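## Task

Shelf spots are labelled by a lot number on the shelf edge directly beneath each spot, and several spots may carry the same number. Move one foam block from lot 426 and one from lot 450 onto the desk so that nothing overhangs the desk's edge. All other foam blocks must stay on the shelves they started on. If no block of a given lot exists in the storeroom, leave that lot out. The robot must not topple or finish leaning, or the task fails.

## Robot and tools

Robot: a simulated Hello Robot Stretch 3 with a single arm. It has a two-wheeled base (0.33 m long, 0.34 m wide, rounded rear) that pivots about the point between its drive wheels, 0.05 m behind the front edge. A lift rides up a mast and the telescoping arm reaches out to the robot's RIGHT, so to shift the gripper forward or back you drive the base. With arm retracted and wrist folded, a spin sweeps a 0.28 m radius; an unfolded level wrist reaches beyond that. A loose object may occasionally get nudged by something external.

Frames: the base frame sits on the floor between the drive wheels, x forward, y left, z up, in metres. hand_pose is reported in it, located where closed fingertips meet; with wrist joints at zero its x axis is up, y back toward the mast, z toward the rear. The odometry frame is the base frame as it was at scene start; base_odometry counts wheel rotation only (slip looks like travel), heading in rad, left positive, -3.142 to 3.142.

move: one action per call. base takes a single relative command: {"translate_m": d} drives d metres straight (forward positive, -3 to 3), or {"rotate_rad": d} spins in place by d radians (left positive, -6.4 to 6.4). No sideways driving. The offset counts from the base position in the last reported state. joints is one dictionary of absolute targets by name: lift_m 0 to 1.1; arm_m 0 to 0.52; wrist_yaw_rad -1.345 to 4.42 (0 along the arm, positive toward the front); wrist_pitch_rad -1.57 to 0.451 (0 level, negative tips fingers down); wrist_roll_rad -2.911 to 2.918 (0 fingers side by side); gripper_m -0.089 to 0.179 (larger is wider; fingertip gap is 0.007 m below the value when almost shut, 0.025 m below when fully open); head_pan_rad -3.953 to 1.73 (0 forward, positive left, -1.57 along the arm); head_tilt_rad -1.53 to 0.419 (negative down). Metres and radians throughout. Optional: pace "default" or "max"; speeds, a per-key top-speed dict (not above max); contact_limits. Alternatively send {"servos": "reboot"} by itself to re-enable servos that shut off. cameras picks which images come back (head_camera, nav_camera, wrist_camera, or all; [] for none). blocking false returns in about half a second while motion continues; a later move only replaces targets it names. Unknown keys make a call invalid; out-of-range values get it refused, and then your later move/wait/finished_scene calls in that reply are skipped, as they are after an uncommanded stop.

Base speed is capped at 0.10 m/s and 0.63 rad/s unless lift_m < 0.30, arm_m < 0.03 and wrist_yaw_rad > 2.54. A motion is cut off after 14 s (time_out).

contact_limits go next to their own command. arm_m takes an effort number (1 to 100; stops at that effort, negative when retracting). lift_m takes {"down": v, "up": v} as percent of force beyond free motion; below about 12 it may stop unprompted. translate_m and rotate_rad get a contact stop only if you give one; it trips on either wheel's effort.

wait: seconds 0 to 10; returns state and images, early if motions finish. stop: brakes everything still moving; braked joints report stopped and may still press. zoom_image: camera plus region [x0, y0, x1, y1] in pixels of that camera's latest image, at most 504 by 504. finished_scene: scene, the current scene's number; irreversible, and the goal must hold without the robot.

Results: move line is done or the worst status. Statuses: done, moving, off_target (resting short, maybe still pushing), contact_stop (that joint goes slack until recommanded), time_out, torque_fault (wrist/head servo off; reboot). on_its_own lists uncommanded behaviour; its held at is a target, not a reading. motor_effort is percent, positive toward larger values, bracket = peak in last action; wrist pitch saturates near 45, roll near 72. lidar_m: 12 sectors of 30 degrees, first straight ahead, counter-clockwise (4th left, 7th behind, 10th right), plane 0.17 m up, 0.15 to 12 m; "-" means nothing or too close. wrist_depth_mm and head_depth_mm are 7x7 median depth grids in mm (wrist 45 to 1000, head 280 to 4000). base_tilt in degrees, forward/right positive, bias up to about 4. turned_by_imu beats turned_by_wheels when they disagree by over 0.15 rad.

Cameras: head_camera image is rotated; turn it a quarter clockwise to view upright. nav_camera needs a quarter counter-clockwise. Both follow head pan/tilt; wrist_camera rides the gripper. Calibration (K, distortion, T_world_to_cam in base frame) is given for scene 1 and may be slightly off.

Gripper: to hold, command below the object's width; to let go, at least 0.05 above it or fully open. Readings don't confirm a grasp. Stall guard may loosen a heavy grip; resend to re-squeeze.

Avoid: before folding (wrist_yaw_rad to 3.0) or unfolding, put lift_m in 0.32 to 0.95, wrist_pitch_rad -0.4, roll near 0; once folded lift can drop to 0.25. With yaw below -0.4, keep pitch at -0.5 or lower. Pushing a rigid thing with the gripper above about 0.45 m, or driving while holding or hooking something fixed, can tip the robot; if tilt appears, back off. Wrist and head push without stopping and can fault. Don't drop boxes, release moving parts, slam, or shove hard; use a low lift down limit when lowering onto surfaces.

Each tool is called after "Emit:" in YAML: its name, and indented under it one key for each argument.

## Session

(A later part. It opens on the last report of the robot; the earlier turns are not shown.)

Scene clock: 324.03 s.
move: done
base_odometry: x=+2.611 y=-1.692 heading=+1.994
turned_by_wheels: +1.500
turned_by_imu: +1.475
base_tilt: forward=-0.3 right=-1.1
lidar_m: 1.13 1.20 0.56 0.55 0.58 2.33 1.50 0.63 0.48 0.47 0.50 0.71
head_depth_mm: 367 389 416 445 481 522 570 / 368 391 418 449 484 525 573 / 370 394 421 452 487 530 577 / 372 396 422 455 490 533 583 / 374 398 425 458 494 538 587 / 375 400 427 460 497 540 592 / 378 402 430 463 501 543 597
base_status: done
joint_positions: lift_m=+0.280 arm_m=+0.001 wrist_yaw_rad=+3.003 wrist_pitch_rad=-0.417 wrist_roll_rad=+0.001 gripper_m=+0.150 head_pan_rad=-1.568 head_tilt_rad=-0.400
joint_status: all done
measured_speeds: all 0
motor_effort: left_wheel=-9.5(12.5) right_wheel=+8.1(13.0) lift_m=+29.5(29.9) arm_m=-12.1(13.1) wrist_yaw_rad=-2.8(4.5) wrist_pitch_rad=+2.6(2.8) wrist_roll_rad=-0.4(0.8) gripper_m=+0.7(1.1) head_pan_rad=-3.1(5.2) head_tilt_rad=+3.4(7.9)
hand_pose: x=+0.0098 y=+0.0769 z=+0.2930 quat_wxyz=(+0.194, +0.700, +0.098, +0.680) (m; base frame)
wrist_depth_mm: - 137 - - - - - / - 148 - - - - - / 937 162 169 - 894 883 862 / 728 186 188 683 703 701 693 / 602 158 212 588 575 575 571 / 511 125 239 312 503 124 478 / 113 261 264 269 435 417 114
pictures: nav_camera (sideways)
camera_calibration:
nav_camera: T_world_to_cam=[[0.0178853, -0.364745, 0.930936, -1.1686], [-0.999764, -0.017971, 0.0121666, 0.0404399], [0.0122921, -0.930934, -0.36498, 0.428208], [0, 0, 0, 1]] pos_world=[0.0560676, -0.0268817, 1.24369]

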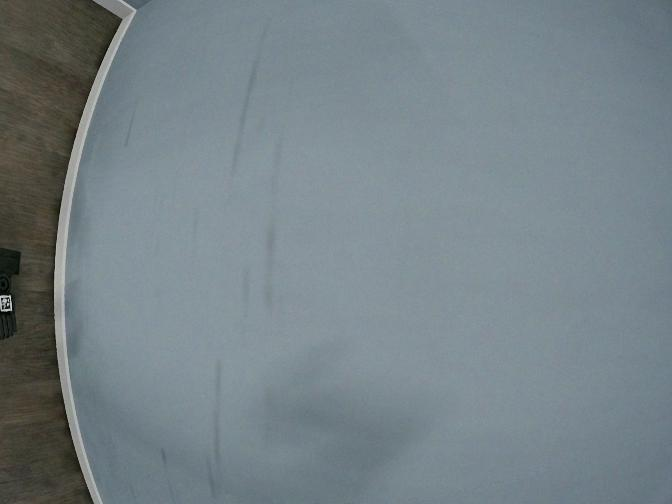

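Emit:
move:
  base: {"translate_m":0.66}
  contact_limits: {"translate_m":35}
  cameras: []

Emit:
move:
  base: {"rotate_rad":-1.65}
  joints: {"head_pan_rad":-2.4,"head_tilt_rad":-0.4}
  cameras: ["head_camera","nav_camera"]

Scene clock: 339.83 s.
move: done
base_odometry: x=+2.340 y=-1.091 heading=+1.994
turned_by_wheels: +0.000
turned_by_imu: +0.000
base_tilt: forward=-0.3 right=-1.1
lidar_m: 0.48 0.51 0.72 2.38 0.74 0.77 1.63 0.68 0.52 0.51 0.54 0.49
head_depth_mm: 401 427 455 488 527 571 624 / 403 429 459 492 530 576 628 / 406 430 461 494 533 580 632 / 407 433 463 497 537 583 638 / 409 436 465 500 540 588 642 / 412 437 468 503 544 591 649 / 413 441 471 507 547 595 654
base_status: done
joint_positions: lift_m=+0.280 arm_m=+0.001 wrist_yaw_rad=+3.003 wrist_pitch_rad=-0.417 wrist_roll_rad=+0.001 gripper_m=+0.150 head_pan_rad=-1.570 head_tilt_rad=-0.400
joint_status: not commanded
measured_speeds: all 0
motor_effort: left_wheel=+5.6(9.4) right_wheel=+3.6(14.5) lift_m=+23.7(29.5) arm_m=-10.9(12.2) wrist_yaw_rad=-4.0(4.3) wrist_pitch_rad=+2.7(2.7) wrist_roll_rad=-0.6(0.8) gripper_m=+0.8(1.3) head_pan_rad=-2.9(3.6) head_tilt_rad=+1.7(3.6)
contact_limits: translate_m 35 (maximum 100)
hand_pose: x=+0.0098 y=+0.0769 z=+0.2930 quat_wxyz=(+0.194, +0.700, +0.098, +0.680) (m; base frame)
wrist_depth_mm: - 137 - - - - 536 / - 148 - - - - 536 / - 163 816 912 895 837 541 / 701 186 216 712 706 702 545 / 603 158 212 585 585 584 540 / 511 126 239 310 499 124 472 / 112 260 262 270 433 420 114
pictures: none
No camera images: "cameras" was empty.

Scene clock: 343.30 s.
move: done
base_odometry: x=+2.340 y=-1.091 heading=+0.345
turned_by_wheels: -1.650
turned_by_imu: -1.623
base_tilt: forward=-0.5 right=-1.3
lidar_m: 0.51 0.53 0.50 0.48 0.50 0.68 1.86 0.75 0.73 2.01 0.73 0.53
head_depth_mm: 1242 1285 1364 1480 1662 1743 1437 / 1329 1374 1464 1522 1534 1672 1429 / 1362 1451 1553 1116 1446 1553 1369 / 1171 1304 1398 1007 1435 1098 1326 / 622 662 709 764 828 897 985 / 688 737 796 862 942 1039 1152 / 772 835 907 995 1112 1568 1322
base_status: done
joint_positions: lift_m=+0.280 arm_m=+0.001 wrist_yaw_rad=+3.003 wrist_pitch_rad=-0.417 wrist_roll_rad=+0.001 gripper_m=+0.150 head_pan_rad=-2.401 head_tilt_rad=-0.400
joint_status: all done
measured_speeds: all 0
motor_effort: left_wheel=+7.9(12.2) right_wheel=-9.4(12.4) lift_m=+24.9(25.5) arm_m=-12.6(12.9) wrist_yaw_rad=-4.2(4.9) wrist_pitch_rad=+2.6(2.8) wrist_roll_rad=-0.6(0.8) gripper_m=+0.9(1.2) head_pan_rad=+3.7(5.0) head_tilt_rad=+1.4(4.3)
hand_pose: x=+0.0098 y=+0.0769 z=+0.2930 quat_wxyz=(+0.194, +0.700, +0.098, +0.680) (m; base frame)
wrist_depth_mm: 450 137 469 479 494 505 515 / 487 148 512 529 532 538 - / 526 163 188 - - - - / - 178 186 - - 648 - / 580 150 212 588 583 575 570 / 512 126 238 310 500 124 479 / 113 259 264 270 436 419 114
pictures: head_camera (sideways), nav_camera (sideways)
camera_calibration:
head_camera: T_world_to_cam=[[0.219706, 0.263762, -0.939233, 1.23647], [0.647556, -0.759507, -0.0618139, 0.0761233], [-0.729658, -0.594625, -0.337669, 0.399553], [0, 0, 0, 1]] pos_world=[-0.0294171, -0.0307349, 1.30096]
nav_camera: T_world_to_cam=[[-0.25764, -0.258791, 0.93094, -1.16693], [-0.686378, 0.727143, 0.0121813, 0.0384924], [-0.680079, -0.635838, -0.364969, 0.432408], [0, 0, 0, 1]] pos_world=[0.0198437, -0.0550399, 1.24369]

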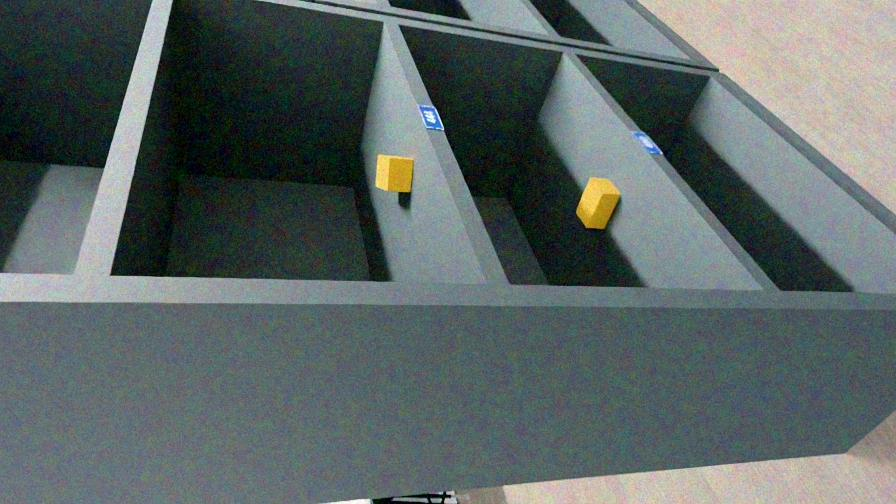

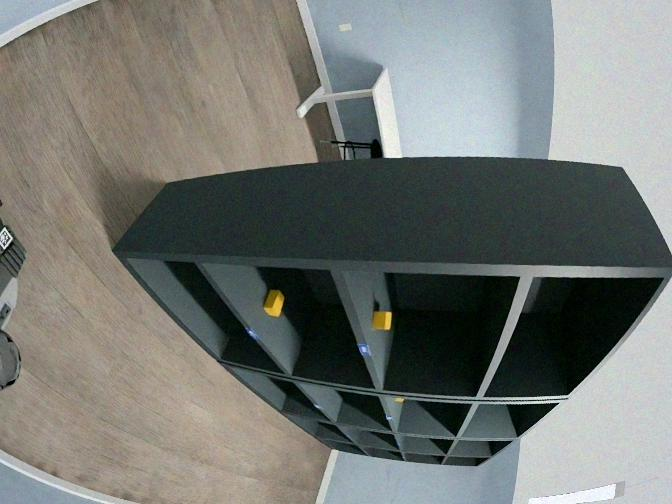

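Emit:
zoom_image:
  camera: "head_camera"
  region: [400, 90, 460, 150]

Emit:
zoom_image:
  camera: "head_camera"
  region: [615, 115, 675, 175]

Emit:
move:
  base: {"translate_m":-0.95}
  joints: {"head_pan_rad":-2.2,"head_tilt_rad":-0.5}
  pace: "max"
  cameras: ["head_camera","nav_camera"]

Scaled by 8.400 from the camera's 896x504 image, which has a finer 1280x720 frame.

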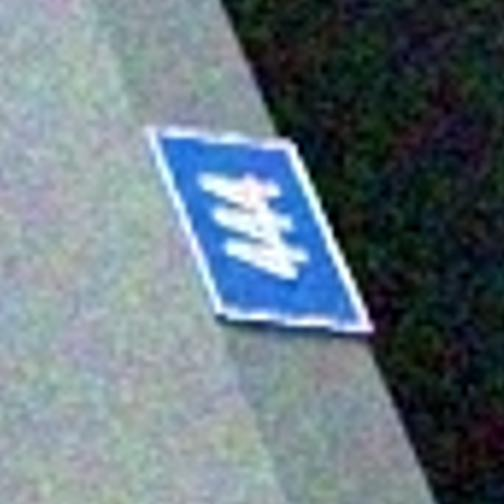

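Scaled by 8.400 from the camera's 896x504 image, which has a finer 1280x720 frame.

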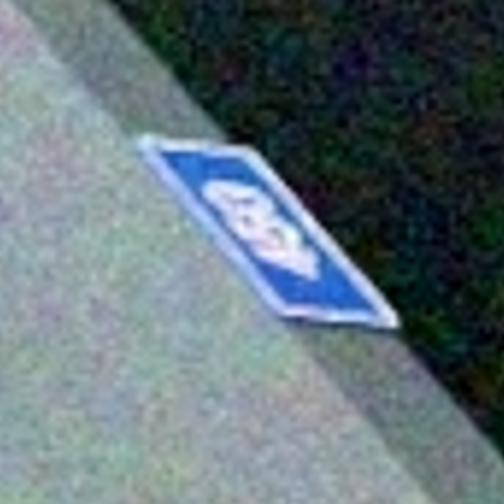

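Scene clock: 356.33 s.
move: done
base_odometry: x=+1.446 y=-1.412 heading=+0.345
turned_by_wheels: +0.000
turned_by_imu: -0.001
base_tilt: forward=-0.4 right=-1.1
lidar_m: 1.45 0.68 0.50 0.48 0.49 0.67 1.86 0.75 0.69 0.98 0.66 1.51
head_depth_mm: 831 1414 1340 1561 1377 1538 1330 / 718 1299 1294 1517 1257 1470 1306 / 574 629 695 775 1102 1059 1242 / 598 645 695 735 836 921 1062 / 681 754 821 750 1006 944 1163 / 800 902 967 699 1159 937 832 / 826 882 934 693 1101 930 780
base_status: done
joint_positions: lift_m=+0.280 arm_m=+0.001 wrist_yaw_rad=+3.002 wrist_pitch_rad=-0.417 wrist_roll_rad=+0.001 gripper_m=+0.150 head_pan_rad=-2.200 head_tilt_rad=-0.500
joint_status: all done
measured_speeds: all 0
motor_effort: left_wheel=+0.6(13.8) right_wheel=-10.6(15.5) lift_m=+27.9(28.3) arm_m=-11.2(12.1) wrist_yaw_rad=-2.1(4.1) wrist_pitch_rad=+2.7(2.8) wrist_roll_rad=-0.5(0.8) gripper_m=+0.5(1.3) head_pan_rad=-3.0(5.0) head_tilt_rad=-4.2(5.9)
hand_pose: x=+0.0099 y=+0.0768 z=+0.2930 quat_wxyz=(+0.194, +0.700, +0.098, +0.680) (m; base frame)
wrist_depth_mm: 448 137 467 482 490 506 516 / 484 147 507 527 530 539 - / 521 162 187 - - - - / - 178 186 - - 644 658 / 583 150 213 593 586 581 569 / 515 126 238 310 493 124 477 / 112 259 264 270 433 417 114
pictures: head_camera (sideways), nav_camera (sideways)
camera_calibration:
head_camera: T_world_to_cam=[[0.217125, 0.37697, -0.900417, 1.18584], [0.789795, -0.609927, -0.0649037, 0.0792491], [-0.573656, -0.697053, -0.430159, 0.518926], [0, 0, 0, 1]] pos_world=[-0.0223809, -0.0369713, 1.29611]
nav_camera: T_world_to_cam=[[-0.254681, -0.378912, 0.889699, -1.11316], [-0.818294, 0.574704, 0.0105188, 0.0414441], [-0.515299, -0.725356, -0.456427, 0.550396], [0, 0, 0, 1]] pos_world=[0.0340325, -0.0463735, 1.24115]

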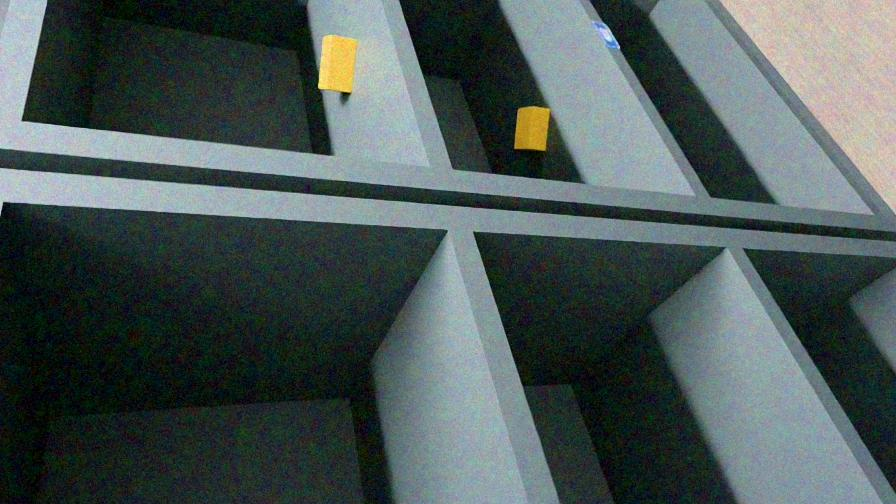

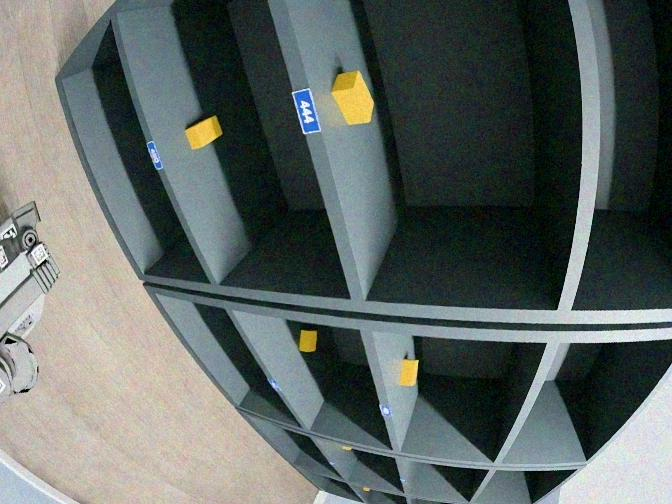

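Emit:
zoom_image:
  camera: "nav_camera"
  region: [130, 130, 180, 180]

Emit:
zoom_image:
  camera: "head_camera"
  region: [580, 10, 630, 60]

Emit:
zoom_image:
  camera: "nav_camera"
  region: [360, 385, 410, 435]

Emit:
move:
  base: {"translate_m":-0.8}
  pace: "max"
  cameras: ["head_camera","nav_camera"]

Scaled by 10.080 from the camera's 672x504 image, which has a finer 792x594 frame.

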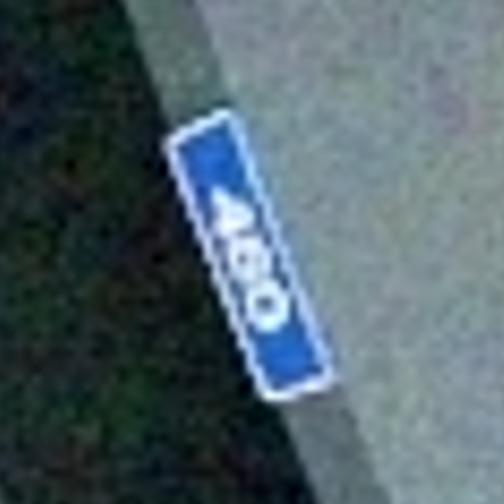

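Scaled by 10.080 from the camera's 896x504 image, which has a finer 1280x720 frame.

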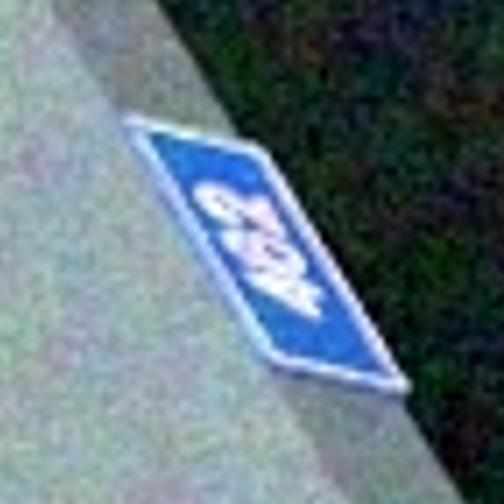

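Scaled by 10.080 from the camera's 672x504 image, which has a finer 792x594 frame.

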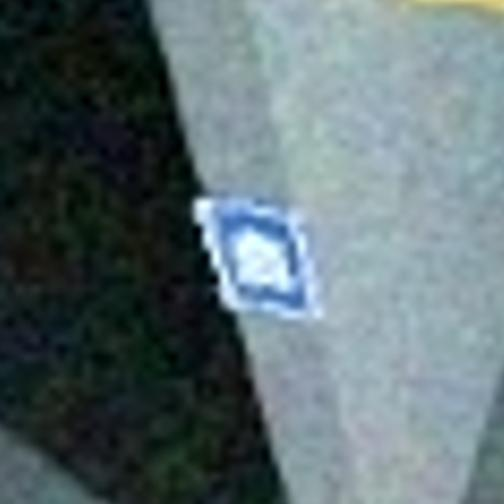

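Scene clock: 368.50 s.
move: done
base_odometry: x=+0.693 y=-1.682 heading=+0.345
turned_by_wheels: +0.000
turned_by_imu: +0.000
base_tilt: forward=-0.2 right=-1.3
lidar_m: 1.86 0.68 0.49 0.47 0.49 0.67 1.84 0.79 0.82 0.98 0.59 1.31
head_depth_mm: 687 1445 1209 1675 1366 1548 1327 / 644 698 773 875 1154 1477 1321 / 699 753 805 826 942 1034 1206 / 777 862 925 816 1087 985 1217 / 891 985 1036 749 1219 944 1193 / 868 945 1001 699 1166 940 832 / 826 881 942 669 1088 906 783
base_status: done
joint_positions: lift_m=+0.280 arm_m=+0.001 wrist_yaw_rad=+3.002 wrist_pitch_rad=-0.417 wrist_roll_rad=+0.001 gripper_m=+0.150 head_pan_rad=-2.200 head_tilt_rad=-0.500
joint_status: not commanded
measured_speeds: all 0
motor_effort: left_wheel=-2.7(13.2) right_wheel=-5.6(15.4) lift_m=+27.2(29.7) arm_m=-9.2(10.5) wrist_yaw_rad=-1.9(3.9) wrist_pitch_rad=+2.7(2.8) wrist_roll_rad=-0.6(0.9) gripper_m=+0.5(1.4) head_pan_rad=-3.0(3.8) head_tilt_rad=-3.0(4.6)
hand_pose: x=+0.0099 y=+0.0768 z=+0.2930 quat_wxyz=(+0.194, +0.700, +0.098, +0.680) (m; base frame)
wrist_depth_mm: 446 137 466 479 491 505 517 / 483 147 503 526 526 539 - / 525 163 189 - - - - / - 178 185 - - 645 659 / 582 150 212 591 588 583 575 / 513 125 240 311 496 124 476 / 113 259 263 270 434 419 114
pictures: head_camera (sideways), nav_camera (sideways)
camera_calibration:
head_camera: T_world_to_cam=[[0.217197, 0.376908, -0.900425, 1.18585], [0.789647, -0.610118, -0.0649125, 0.0792505], [-0.573831, -0.69692, -0.43014, 0.518902], [0, 0, 0, 1]] pos_world=[-0.0223812, -0.0369713, 1.29611]
nav_camera: T_world_to_cam=[[-0.254756, -0.378843, 0.889706, -1.11316], [-0.818155, 0.574902, 0.010529, 0.0414346], [-0.515483, -0.725235, -0.456412, 0.55039], [0, 0, 0, 1]] pos_world=[0.0340317, -0.0463723, 1.24115]

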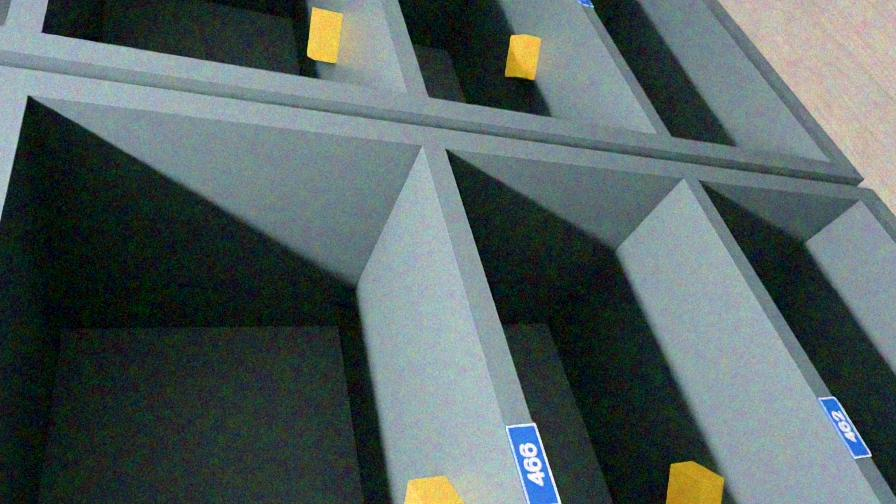

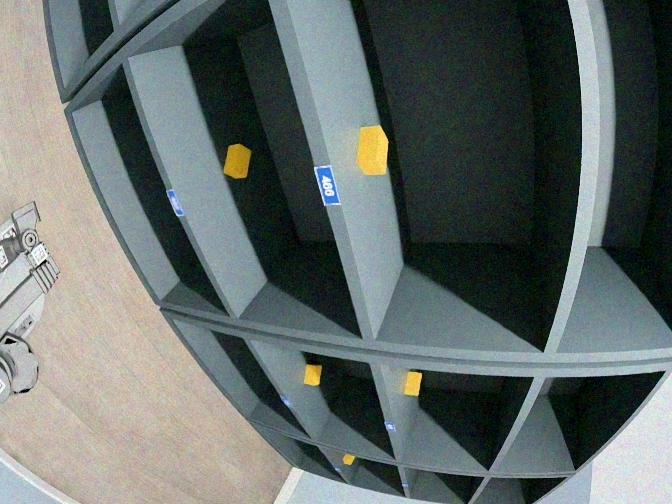

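Emit:
move:
  joints: {"head_pan_rad":-0.85,"head_tilt_rad":-0.5}
  cameras: ["head_camera","nav_camera"]

Emit:
zoom_image:
  camera: "nav_camera"
  region: [100, 250, 350, 504]

Scene clock: 378.03 s.
move: done
base_odometry: x=+0.693 y=-1.682 heading=+0.345
turned_by_wheels: +0.000
turned_by_imu: +0.000
base_tilt: forward=-0.3 right=-1.2
lidar_m: 1.86 0.68 0.49 0.47 0.49 0.67 1.84 0.79 0.82 0.98 0.59 1.30
head_depth_mm: 461 492 542 624 733 928 784 / 498 532 567 608 665 748 804 / 894 1084 1125 721 747 809 876 / 927 1184 1209 869 1234 979 1229 / 967 1314 1220 1467 1175 1403 1258 / 1007 1275 1202 1456 1257 1493 1299 / 1062 1168 1189 1345 1404 1526 1282
base_status: not commanded
joint_positions: lift_m=+0.280 arm_m=+0.001 wrist_yaw_rad=+3.002 wrist_pitch_rad=-0.417 wrist_roll_rad=+0.001 gripper_m=+0.150 head_pan_rad=-0.819 head_tilt_rad=-0.500
joint_status: all done
measured_speeds: all 0
motor_effort: left_wheel=-3.2(3.6) right_wheel=-5.7(6.4) lift_m=+24.1(24.3) arm_m=-7.7(8.9) wrist_yaw_rad=-1.5(3.9) wrist_pitch_rad=+2.6(2.8) wrist_roll_rad=-0.6(0.8) gripper_m=+0.6(1.3) head_pan_rad=-2.2(5.5) head_tilt_rad=-2.5(5.2)
hand_pose: x=+0.0099 y=+0.0768 z=+0.2930 quat_wxyz=(+0.194, +0.700, +0.098, +0.680) (m; base frame)
wrist_depth_mm: 445 137 461 477 495 507 517 / 485 148 510 517 529 537 - / 524 163 189 - - - - / - 178 186 - - 647 660 / 579 150 213 585 582 583 571 / 510 126 238 312 495 124 477 / 113 259 265 271 434 419 114
pictures: head_camera (sideways), nav_camera (sideways)
camera_calibration:
head_camera: T_world_to_cam=[[-0.329155, 0.284434, -0.900419, 1.18918], [0.748216, 0.660269, -0.0649434, 0.0796267], [0.576046, -0.695084, -0.430149, 0.511885], [0, 0, 0, 1]] pos_world=[0.0369763, -0.0350144, 1.29611]
nav_camera: T_world_to_cam=[[0.323912, -0.321717, 0.889707, -1.11669], [-0.71907, -0.694858, 0.0105294, 0.0408251], [0.614832, -0.643173, -0.45641, 0.543503], [0, 0, 0, 1]] pos_world=[0.0569012, 0.0186769, 1.24115]

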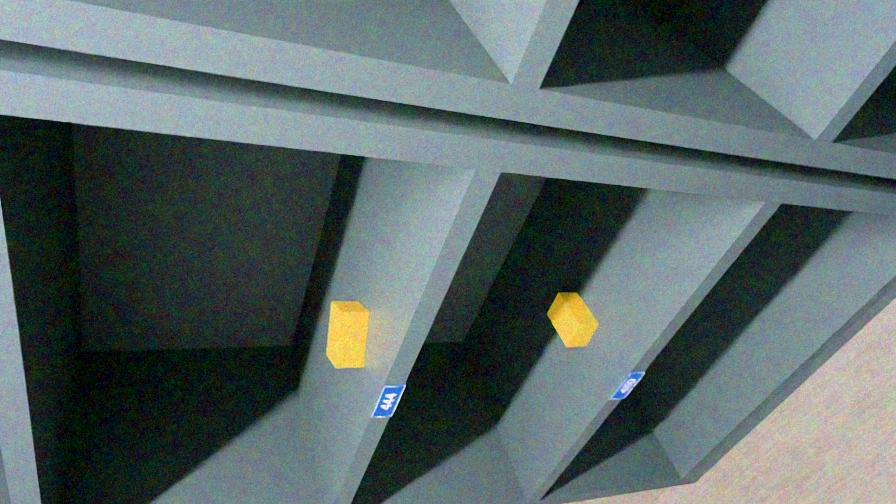

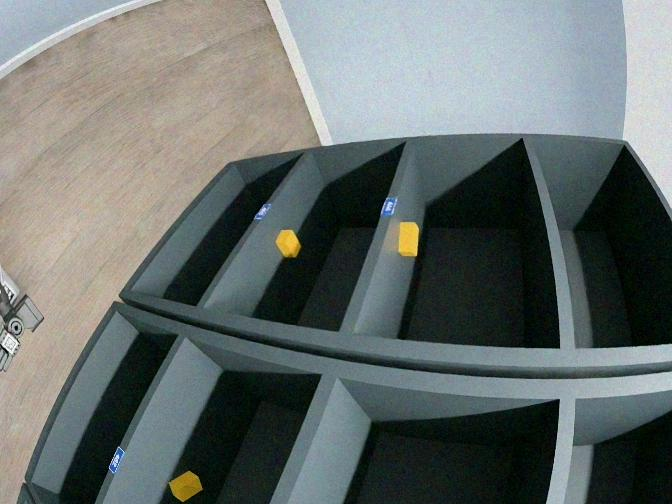

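Scaled by 1.984 from the camera's 672x504 image, which has a finer 792x594 frame.

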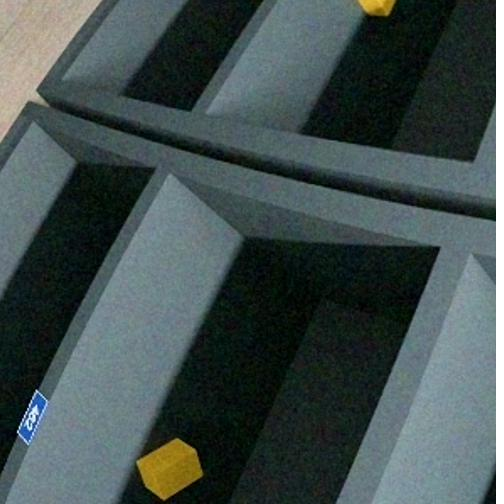

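Emit:
zoom_image:
  camera: "head_camera"
  region: [605, 360, 655, 410]

Emit:
zoom_image:
  camera: "nav_camera"
  region: [245, 195, 285, 235]

Emit:
move:
  base: {"translate_m":-0.5}
  joints: {"head_pan_rad":-2.1,"head_tilt_rad":-0.5}
  pace: "max"
  cameras: ["head_camera","nav_camera"]

Scaled by 10.080 from the camera's 896x504 image, which has a finer 1280x720 frame.

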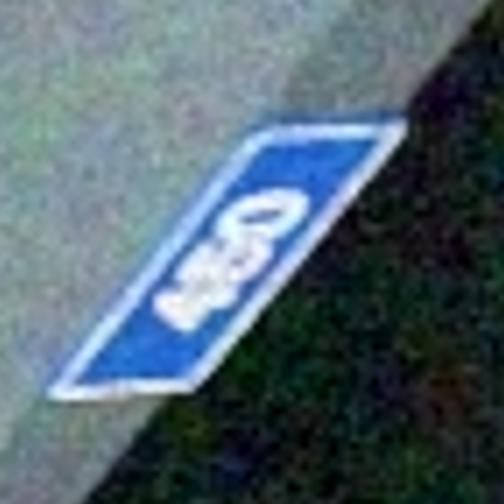

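Scaled by 12.600 from the camera's 672x504 image, which has a finer 792x594 frame.

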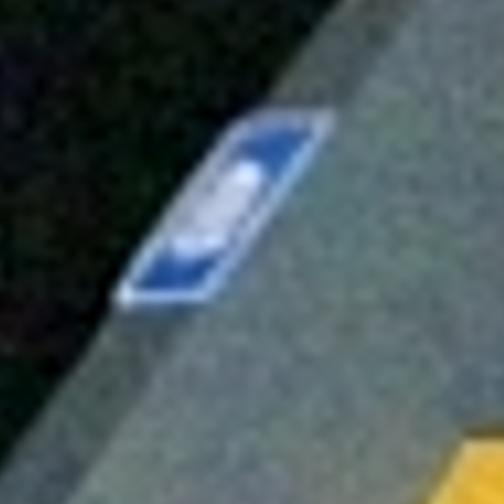

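Scene clock: 388.70 s.
move: done
base_odometry: x=+0.223 y=-1.851 heading=+0.345
turned_by_wheels: +0.000
turned_by_imu: -0.001
base_tilt: forward=-0.3 right=-1.1
lidar_m: 1.86 0.68 0.49 0.47 0.49 0.67 1.83 1.15 0.55 0.54 1.02 0.92
head_depth_mm: 828 1157 1180 1236 1260 1404 1315 / 858 1183 1227 905 1256 1393 1276 / 884 1097 1157 824 1239 1018 1236 / 918 1030 1090 759 1227 953 1215 / 884 961 1021 706 1194 946 1162 / 801 897 535 570 628 718 800 / 436 466 496 533 583 674 747
base_status: done
joint_positions: lift_m=+0.280 arm_m=+0.001 wrist_yaw_rad=+3.002 wrist_pitch_rad=-0.417 wrist_roll_rad=+0.001 gripper_m=+0.150 head_pan_rad=-2.102 head_tilt_rad=-0.500
joint_status: all done
measured_speeds: all 0
motor_effort: left_wheel=+0.3(12.6) right_wheel=-10.0(17.7) lift_m=+23.7(29.7) arm_m=-7.5(8.5) wrist_yaw_rad=-3.1(4.2) wrist_pitch_rad=+2.6(2.7) wrist_roll_rad=-0.5(0.8) gripper_m=+0.3(1.2) head_pan_rad=+3.0(6.2) head_tilt_rad=-1.6(4.0)
hand_pose: x=+0.0099 y=+0.0768 z=+0.2930 quat_wxyz=(+0.194, +0.700, +0.098, +0.680) (m; base frame)
wrist_depth_mm: 445 137 465 484 489 504 515 / 484 148 504 518 532 534 - / 528 163 190 - - - - / - 179 186 - - 651 660 / 579 150 211 588 581 579 573 / 511 126 240 310 497 124 478 / 113 259 263 270 430 419 114
pictures: head_camera (sideways), nav_camera (sideways)
camera_calibration:
head_camera: T_world_to_cam=[[0.179085, 0.396463, -0.900414, 1.18608], [0.84583, -0.529488, -0.0649112, 0.0789417], [-0.502493, -0.749973, -0.430163, 0.518466], [0, 0, 0, 1]] pos_world=[-0.0186543, -0.0396025, 1.29611]
nav_camera: T_world_to_cam=[[-0.216275, -0.40203, 0.889717, -1.11343], [-0.87072, 0.491667, 0.0105092, 0.0417817], [-0.441669, -0.772422, -0.456391, 0.549877], [0, 0, 0, 1]] pos_world=[0.0384378, -0.0434372, 1.24115]

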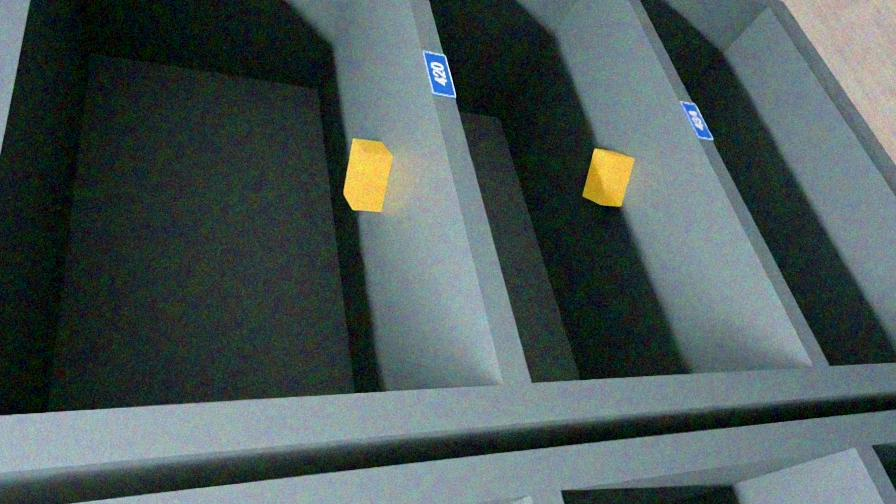

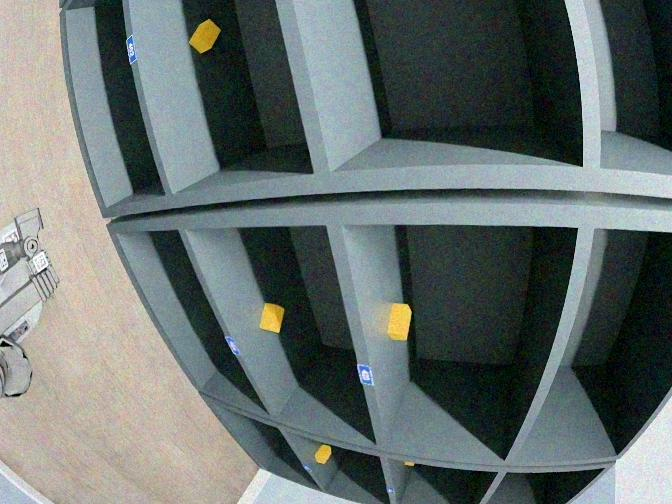

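Emit:
zoom_image:
  camera: "head_camera"
  region: [670, 95, 720, 145]

Emit:
move:
  base: {"translate_m":-0.75}
  joints: {"head_pan_rad":-2.1,"head_tilt_rad":-0.5}
  pace: "max"
  cameras: ["head_camera"]

Scaled by 10.080 from the camera's 896x504 image, which has a finer 1280x720 frame.

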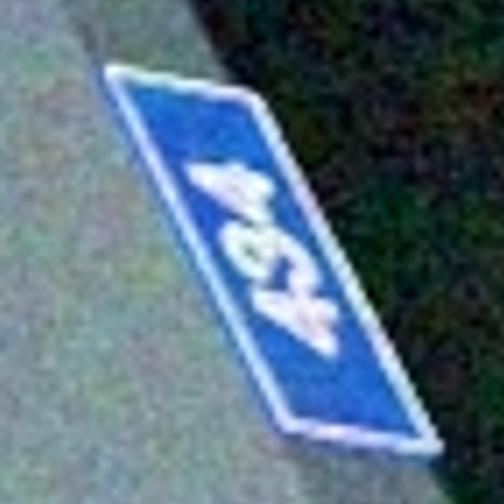

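Scene clock: 398.30 s.
move: done
base_odometry: x=-0.483 y=-2.105 heading=+0.345
turned_by_wheels: +0.000
turned_by_imu: +0.000
base_tilt: forward=-0.4 right=-1.3
lidar_m: 1.85 0.67 0.49 0.47 0.49 0.66 1.26 1.31 0.61 0.99 0.79 0.78
head_depth_mm: 828 1280 1327 1458 1262 1478 1321 / 853 1171 1233 899 1247 1384 1274 / 629 1095 1158 827 1234 1019 1228 / 510 549 599 666 743 843 1001 / 516 561 612 643 744 850 928 / 635 711 799 701 1021 937 832 / 788 852 920 691 1073 933 783
base_status: done
joint_positions: lift_m=+0.280 arm_m=+0.001 wrist_yaw_rad=+3.002 wrist_pitch_rad=-0.417 wrist_roll_rad=+0.001 gripper_m=+0.150 head_pan_rad=-2.100 head_tilt_rad=-0.500
joint_status: all done
measured_speeds: all 0
motor_effort: left_wheel=-2.2(13.6) right_wheel=-4.8(14.9) lift_m=+25.8(29.8) arm_m=-4.7(6.7) wrist_yaw_rad=-2.9(4.0) wrist_pitch_rad=+2.6(2.8) wrist_roll_rad=-0.4(0.8) gripper_m=+0.8(1.1) head_pan_rad=+3.2(3.9) head_tilt_rad=-0.7(1.9)
hand_pose: x=+0.0099 y=+0.0768 z=+0.2930 quat_wxyz=(+0.194, +0.700, +0.098, +0.680) (m; base frame)
wrist_depth_mm: 439 138 461 475 491 501 510 / 478 147 502 515 529 533 546 / 524 163 191 - - - - / - 178 186 - - 649 655 / 589 149 212 587 582 584 574 / 514 125 239 310 497 125 480 / 113 261 263 270 431 417 114
pictures: head_camera (sideways)
camera_calibration:
head_camera: T_world_to_cam=[[0.178422, 0.396757, -0.900416, 1.18607], [0.846687, -0.528115, -0.0649318, 0.0789521], [-0.501285, -0.750785, -0.430156, 0.518499], [0, 0, 0, 1]] pos_world=[-0.0185523, -0.0396029, 1.29611]

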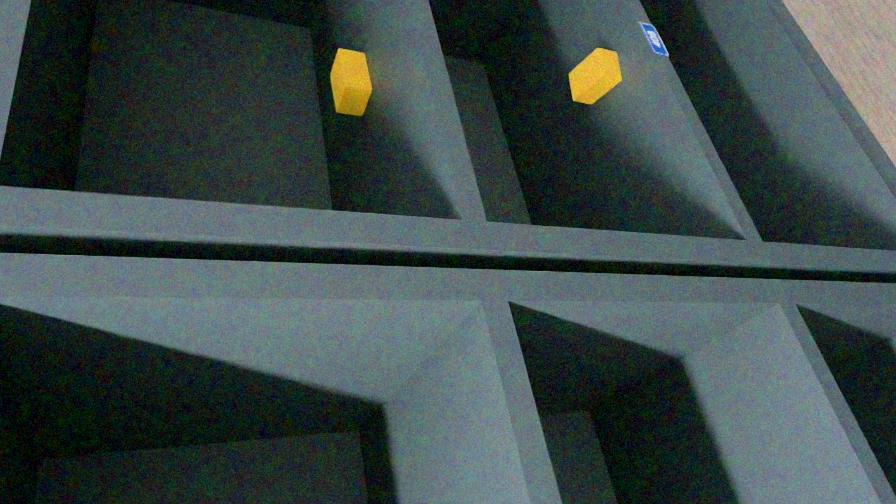

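Unit 4 appears: look further, plus back view.

Emit:
move:
  base: {"translate_m":-0.35}
  joints: {"head_pan_rad":-2.0,"head_tilt_rad":-0.5}
  pace: "max"
  cameras: ["head_camera","nav_camera"]

Emit:
zoom_image:
  camera: "nav_camera"
  region: [100, 100, 504, 504]

Scene clock: 405.73 s.
move: done
base_odometry: x=-0.812 y=-2.223 heading=+0.345
turned_by_wheels: +0.000
turned_by_imu: +0.000
base_tilt: forward=-0.3 right=-1.3
lidar_m: 1.85 0.67 0.49 0.47 0.49 0.66 0.91 0.94 1.03 0.54 1.03 1.06
head_depth_mm: 831 1085 1100 909 1196 1212 1267 / 856 1085 1155 832 1250 1031 1239 / 883 1026 1095 772 1236 956 1236 / 889 972 1037 714 1229 944 1195 / 849 929 996 707 1175 941 1130 / 817 881 949 699 1118 936 808 / 789 846 907 691 587 851 742
base_status: done
joint_positions: lift_m=+0.280 arm_m=+0.001 wrist_yaw_rad=+3.002 wrist_pitch_rad=-0.417 wrist_roll_rad=+0.001 gripper_m=+0.150 head_pan_rad=-1.997 head_tilt_rad=-0.500
joint_status: all done
measured_speeds: all 0
motor_effort: left_wheel=-3.4(13.2) right_wheel=-4.9(17.0) lift_m=+27.4(29.2) arm_m=-4.3(5.5) wrist_yaw_rad=-3.9(3.9) wrist_pitch_rad=+2.6(2.8) wrist_roll_rad=-0.4(0.8) gripper_m=+0.7(1.2) head_pan_rad=-0.8(5.1) head_tilt_rad=+1.7(4.6)
hand_pose: x=+0.0099 y=+0.0768 z=+0.2930 quat_wxyz=(+0.194, +0.701, +0.098, +0.680) (m; base frame)
wrist_depth_mm: 438 137 460 477 485 499 509 / 476 147 504 519 528 533 542 / 520 163 191 540 - - - / - 179 186 - - 643 664 / 581 149 211 583 584 578 573 / 513 126 239 307 498 124 478 / 112 259 263 270 436 417 114
pictures: head_camera (sideways), nav_camera (sideways)
camera_calibration:
head_camera: T_world_to_cam=[[0.136684, 0.412987, -0.900422, 1.18633], [0.896488, -0.438284, -0.0649365, 0.0787161], [-0.421459, -0.798341, -0.430144, 0.517972], [0, 0, 0, 1]] pos_world=[-0.014417, -0.041922, 1.29611]
nav_camera: T_world_to_cam=[[-0.173103, -0.422423, 0.889716, -1.11367], [-0.917304, 0.398048, 0.0105165, 0.0420588], [-0.358592, -0.81432, -0.456393, 0.5494], [0, 0, 0, 1]] pos_world=[0.0428112, -0.0397954, 1.24115]

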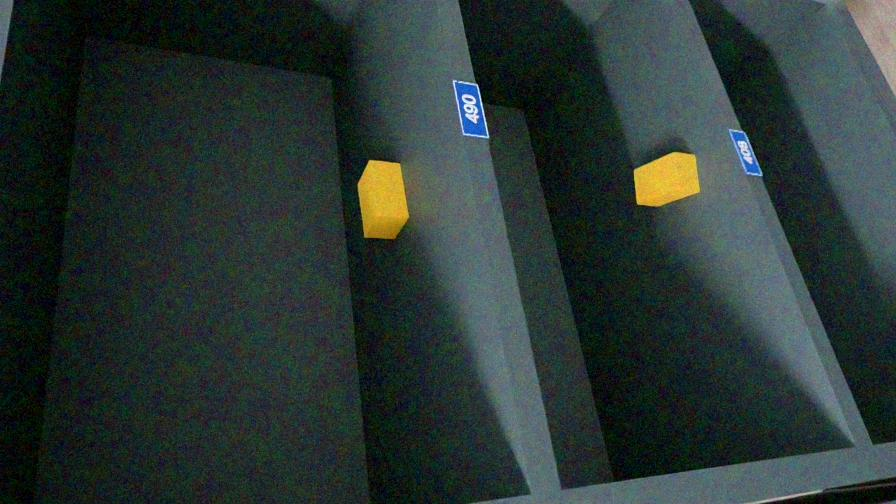

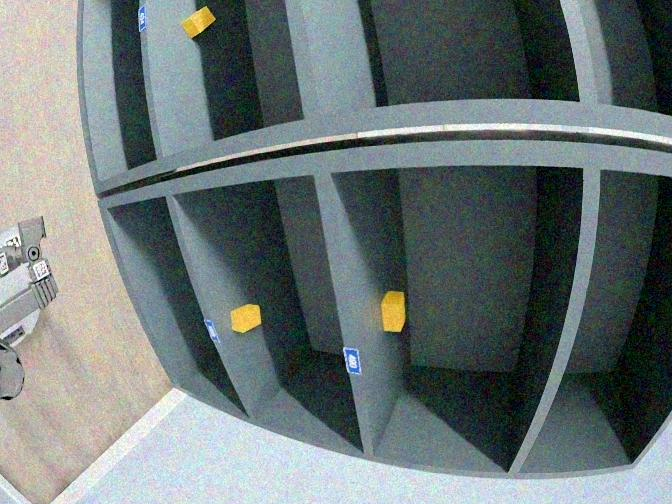

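Scaled by 1.248 from the camera's 672x504 image, which has a finer 792x594 frame.

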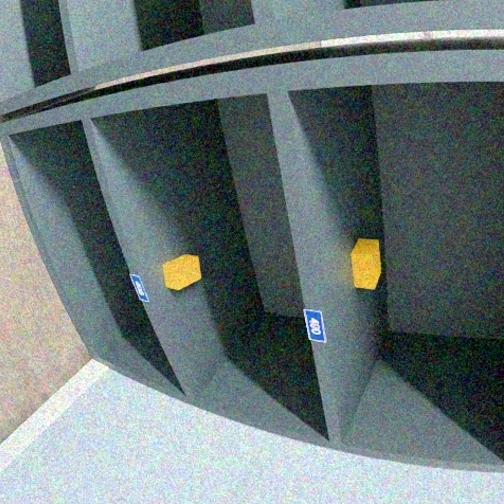

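Emit:
move:
  base: {"translate_m":2.1}
  joints: {"head_pan_rad":-1.57,"head_tilt_rad":-0.55}
  pace: "max"
  cameras: ["head_camera","nav_camera"]

Emit:
wait:
  seconds: 0
  cameras: ["head_camera"]

Scene clock: 424.73 s.
move: done
base_odometry: x=+1.164 y=-1.513 heading=+0.345
turned_by_wheels: +0.000
turned_by_imu: +0.001
base_tilt: forward=-0.3 right=-1.2
lidar_m: 1.74 0.68 0.50 0.48 0.49 0.67 1.85 1.20 0.55 0.55 0.98 0.88
head_depth_mm: 427 461 508 566 636 895 1153 / 613 595 578 574 659 729 876 / 801 863 915 652 964 857 878 / 802 869 935 643 1139 906 1135 / 799 872 930 636 1134 903 1129 / 798 869 921 631 1132 896 1126 / 797 872 918 624 1131 866 1122
base_status: done
joint_positions: lift_m=+0.280 arm_m=+0.001 wrist_yaw_rad=+3.002 wrist_pitch_rad=-0.417 wrist_roll_rad=+0.001 gripper_m=+0.150 head_pan_rad=-1.570 head_tilt_rad=-0.550
joint_status: all done
measured_speeds: all 0
motor_effort: left_wheel=+2.5(15.4) right_wheel=+0.5(12.1) lift_m=+28.5(28.6) arm_m=-2.4(4.4) wrist_yaw_rad=-2.5(4.2) wrist_pitch_rad=+2.6(2.8) wrist_roll_rad=-0.5(0.9) gripper_m=+0.6(1.1) head_pan_rad=-3.4(5.6) head_tilt_rad=-4.7(7.0)
hand_pose: x=+0.0099 y=+0.0768 z=+0.2930 quat_wxyz=(+0.194, +0.701, +0.098, +0.680) (m; base frame)
wrist_depth_mm: 449 137 466 481 491 508 518 / 483 148 505 527 531 535 - / 524 163 188 - - - - / - 179 185 - - 646 660 / 582 150 212 586 582 580 579 / 513 125 240 311 498 124 477 / 113 259 262 271 432 417 114
pictures: head_camera (sideways), nav_camera (sideways)
camera_calibration:
head_camera: T_world_to_cam=[[-0.0467115, 0.476806, -0.877767, 1.15781], [0.9975, -0.0243731, -0.0663228, 0.0798432], [-0.053017, -0.878671, -0.474475, 0.573425], [0, 0, 0, 1]] pos_world=[0.00484061, -0.0462518, 1.29366]
nav_camera: T_world_to_cam=[[0.0173804, -0.50002, 0.86584, -1.08367], [-0.999791, -0.0180414, 0.00965036, 0.0437562], [0.0107956, -0.865826, -0.500228, 0.604207], [0, 0, 0, 1]] pos_world=[0.0560588, -0.0179258, 1.2401]

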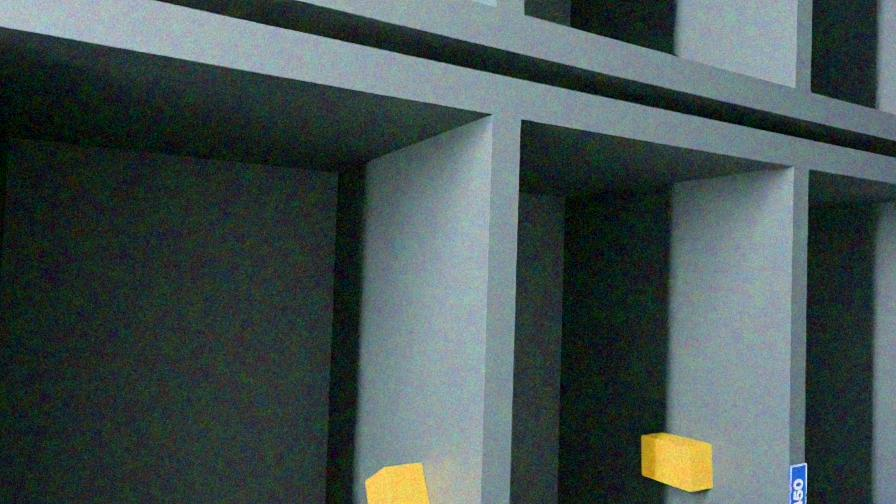

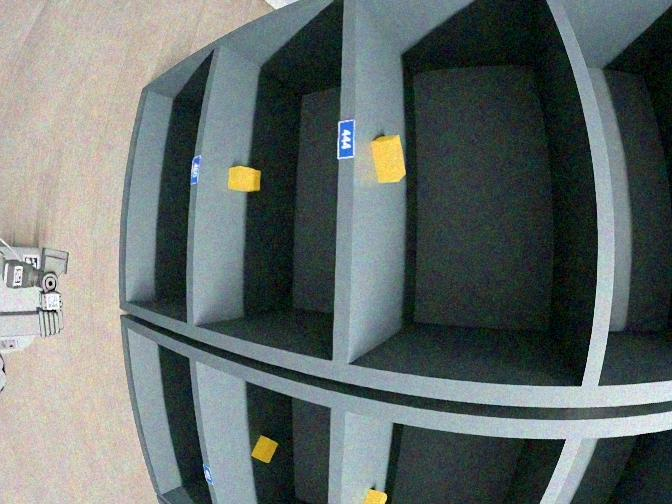

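Scene clock: 424.73 s.
base_odometry: x=+1.164 y=-1.513 heading=+0.345
turned_by_wheels: +0.000
turned_by_imu: +0.000
base_tilt: forward=-0.3 right=-1.2
lidar_m: 1.74 0.68 0.50 0.48 0.49 0.67 1.85 1.20 0.55 0.55 0.98 0.88
head_depth_mm: 427 461 508 566 636 895 1153 / 613 595 578 574 659 729 876 / 801 863 915 652 964 857 878 / 802 869 935 643 1139 906 1135 / 799 872 930 636 1134 903 1129 / 798 869 921 631 1132 896 1126 / 797 872 918 624 1131 866 1122
base_status: done
joint_positions: lift_m=+0.280 arm_m=+0.001 wrist_yaw_rad=+3.002 wrist_pitch_rad=-0.417 wrist_roll_rad=+0.001 gripper_m=+0.150 head_pan_rad=-1.570 head_tilt_rad=-0.550
joint_status: all done
measured_speeds: all 0
motor_effort: left_wheel=+2.5(15.4) right_wheel=+0.5(12.1) lift_m=+28.5(28.6) arm_m=-2.4(4.4) wrist_yaw_rad=-2.5(4.2) wrist_pitch_rad=+2.6(2.8) wrist_roll_rad=-0.5(0.9) gripper_m=+0.6(1.1) head_pan_rad=-3.4(5.6) head_tilt_rad=-4.7(7.0)
hand_pose: x=+0.0099 y=+0.0768 z=+0.2930 quat_wxyz=(+0.194, +0.701, +0.098, +0.680) (m; base frame)
wrist_depth_mm: 449 137 466 481 491 508 518 / 483 148 505 527 531 535 - / 524 163 188 - - - - / - 179 185 - - 646 660 / 582 150 212 586 582 580 579 / 513 125 240 311 498 124 477 / 113 259 262 271 432 417 114
pictures: head_camera (sideways)
camera_calibration:
head_camera: T_world_to_cam=[[-0.0467115, 0.476806, -0.877767, 1.15781], [0.9975, -0.0243731, -0.0663228, 0.0798432], [-0.053017, -0.878671, -0.474475, 0.573425], [0, 0, 0, 1]] pos_world=[0.00484061, -0.0462518, 1.29366]

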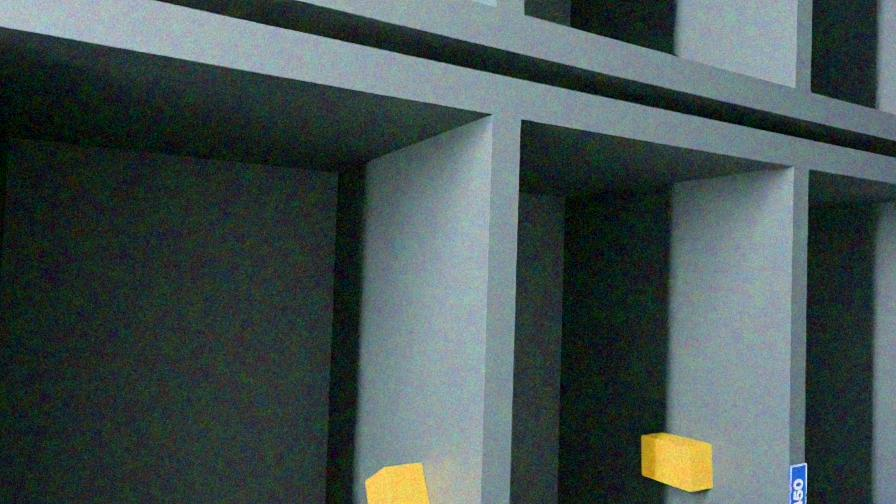

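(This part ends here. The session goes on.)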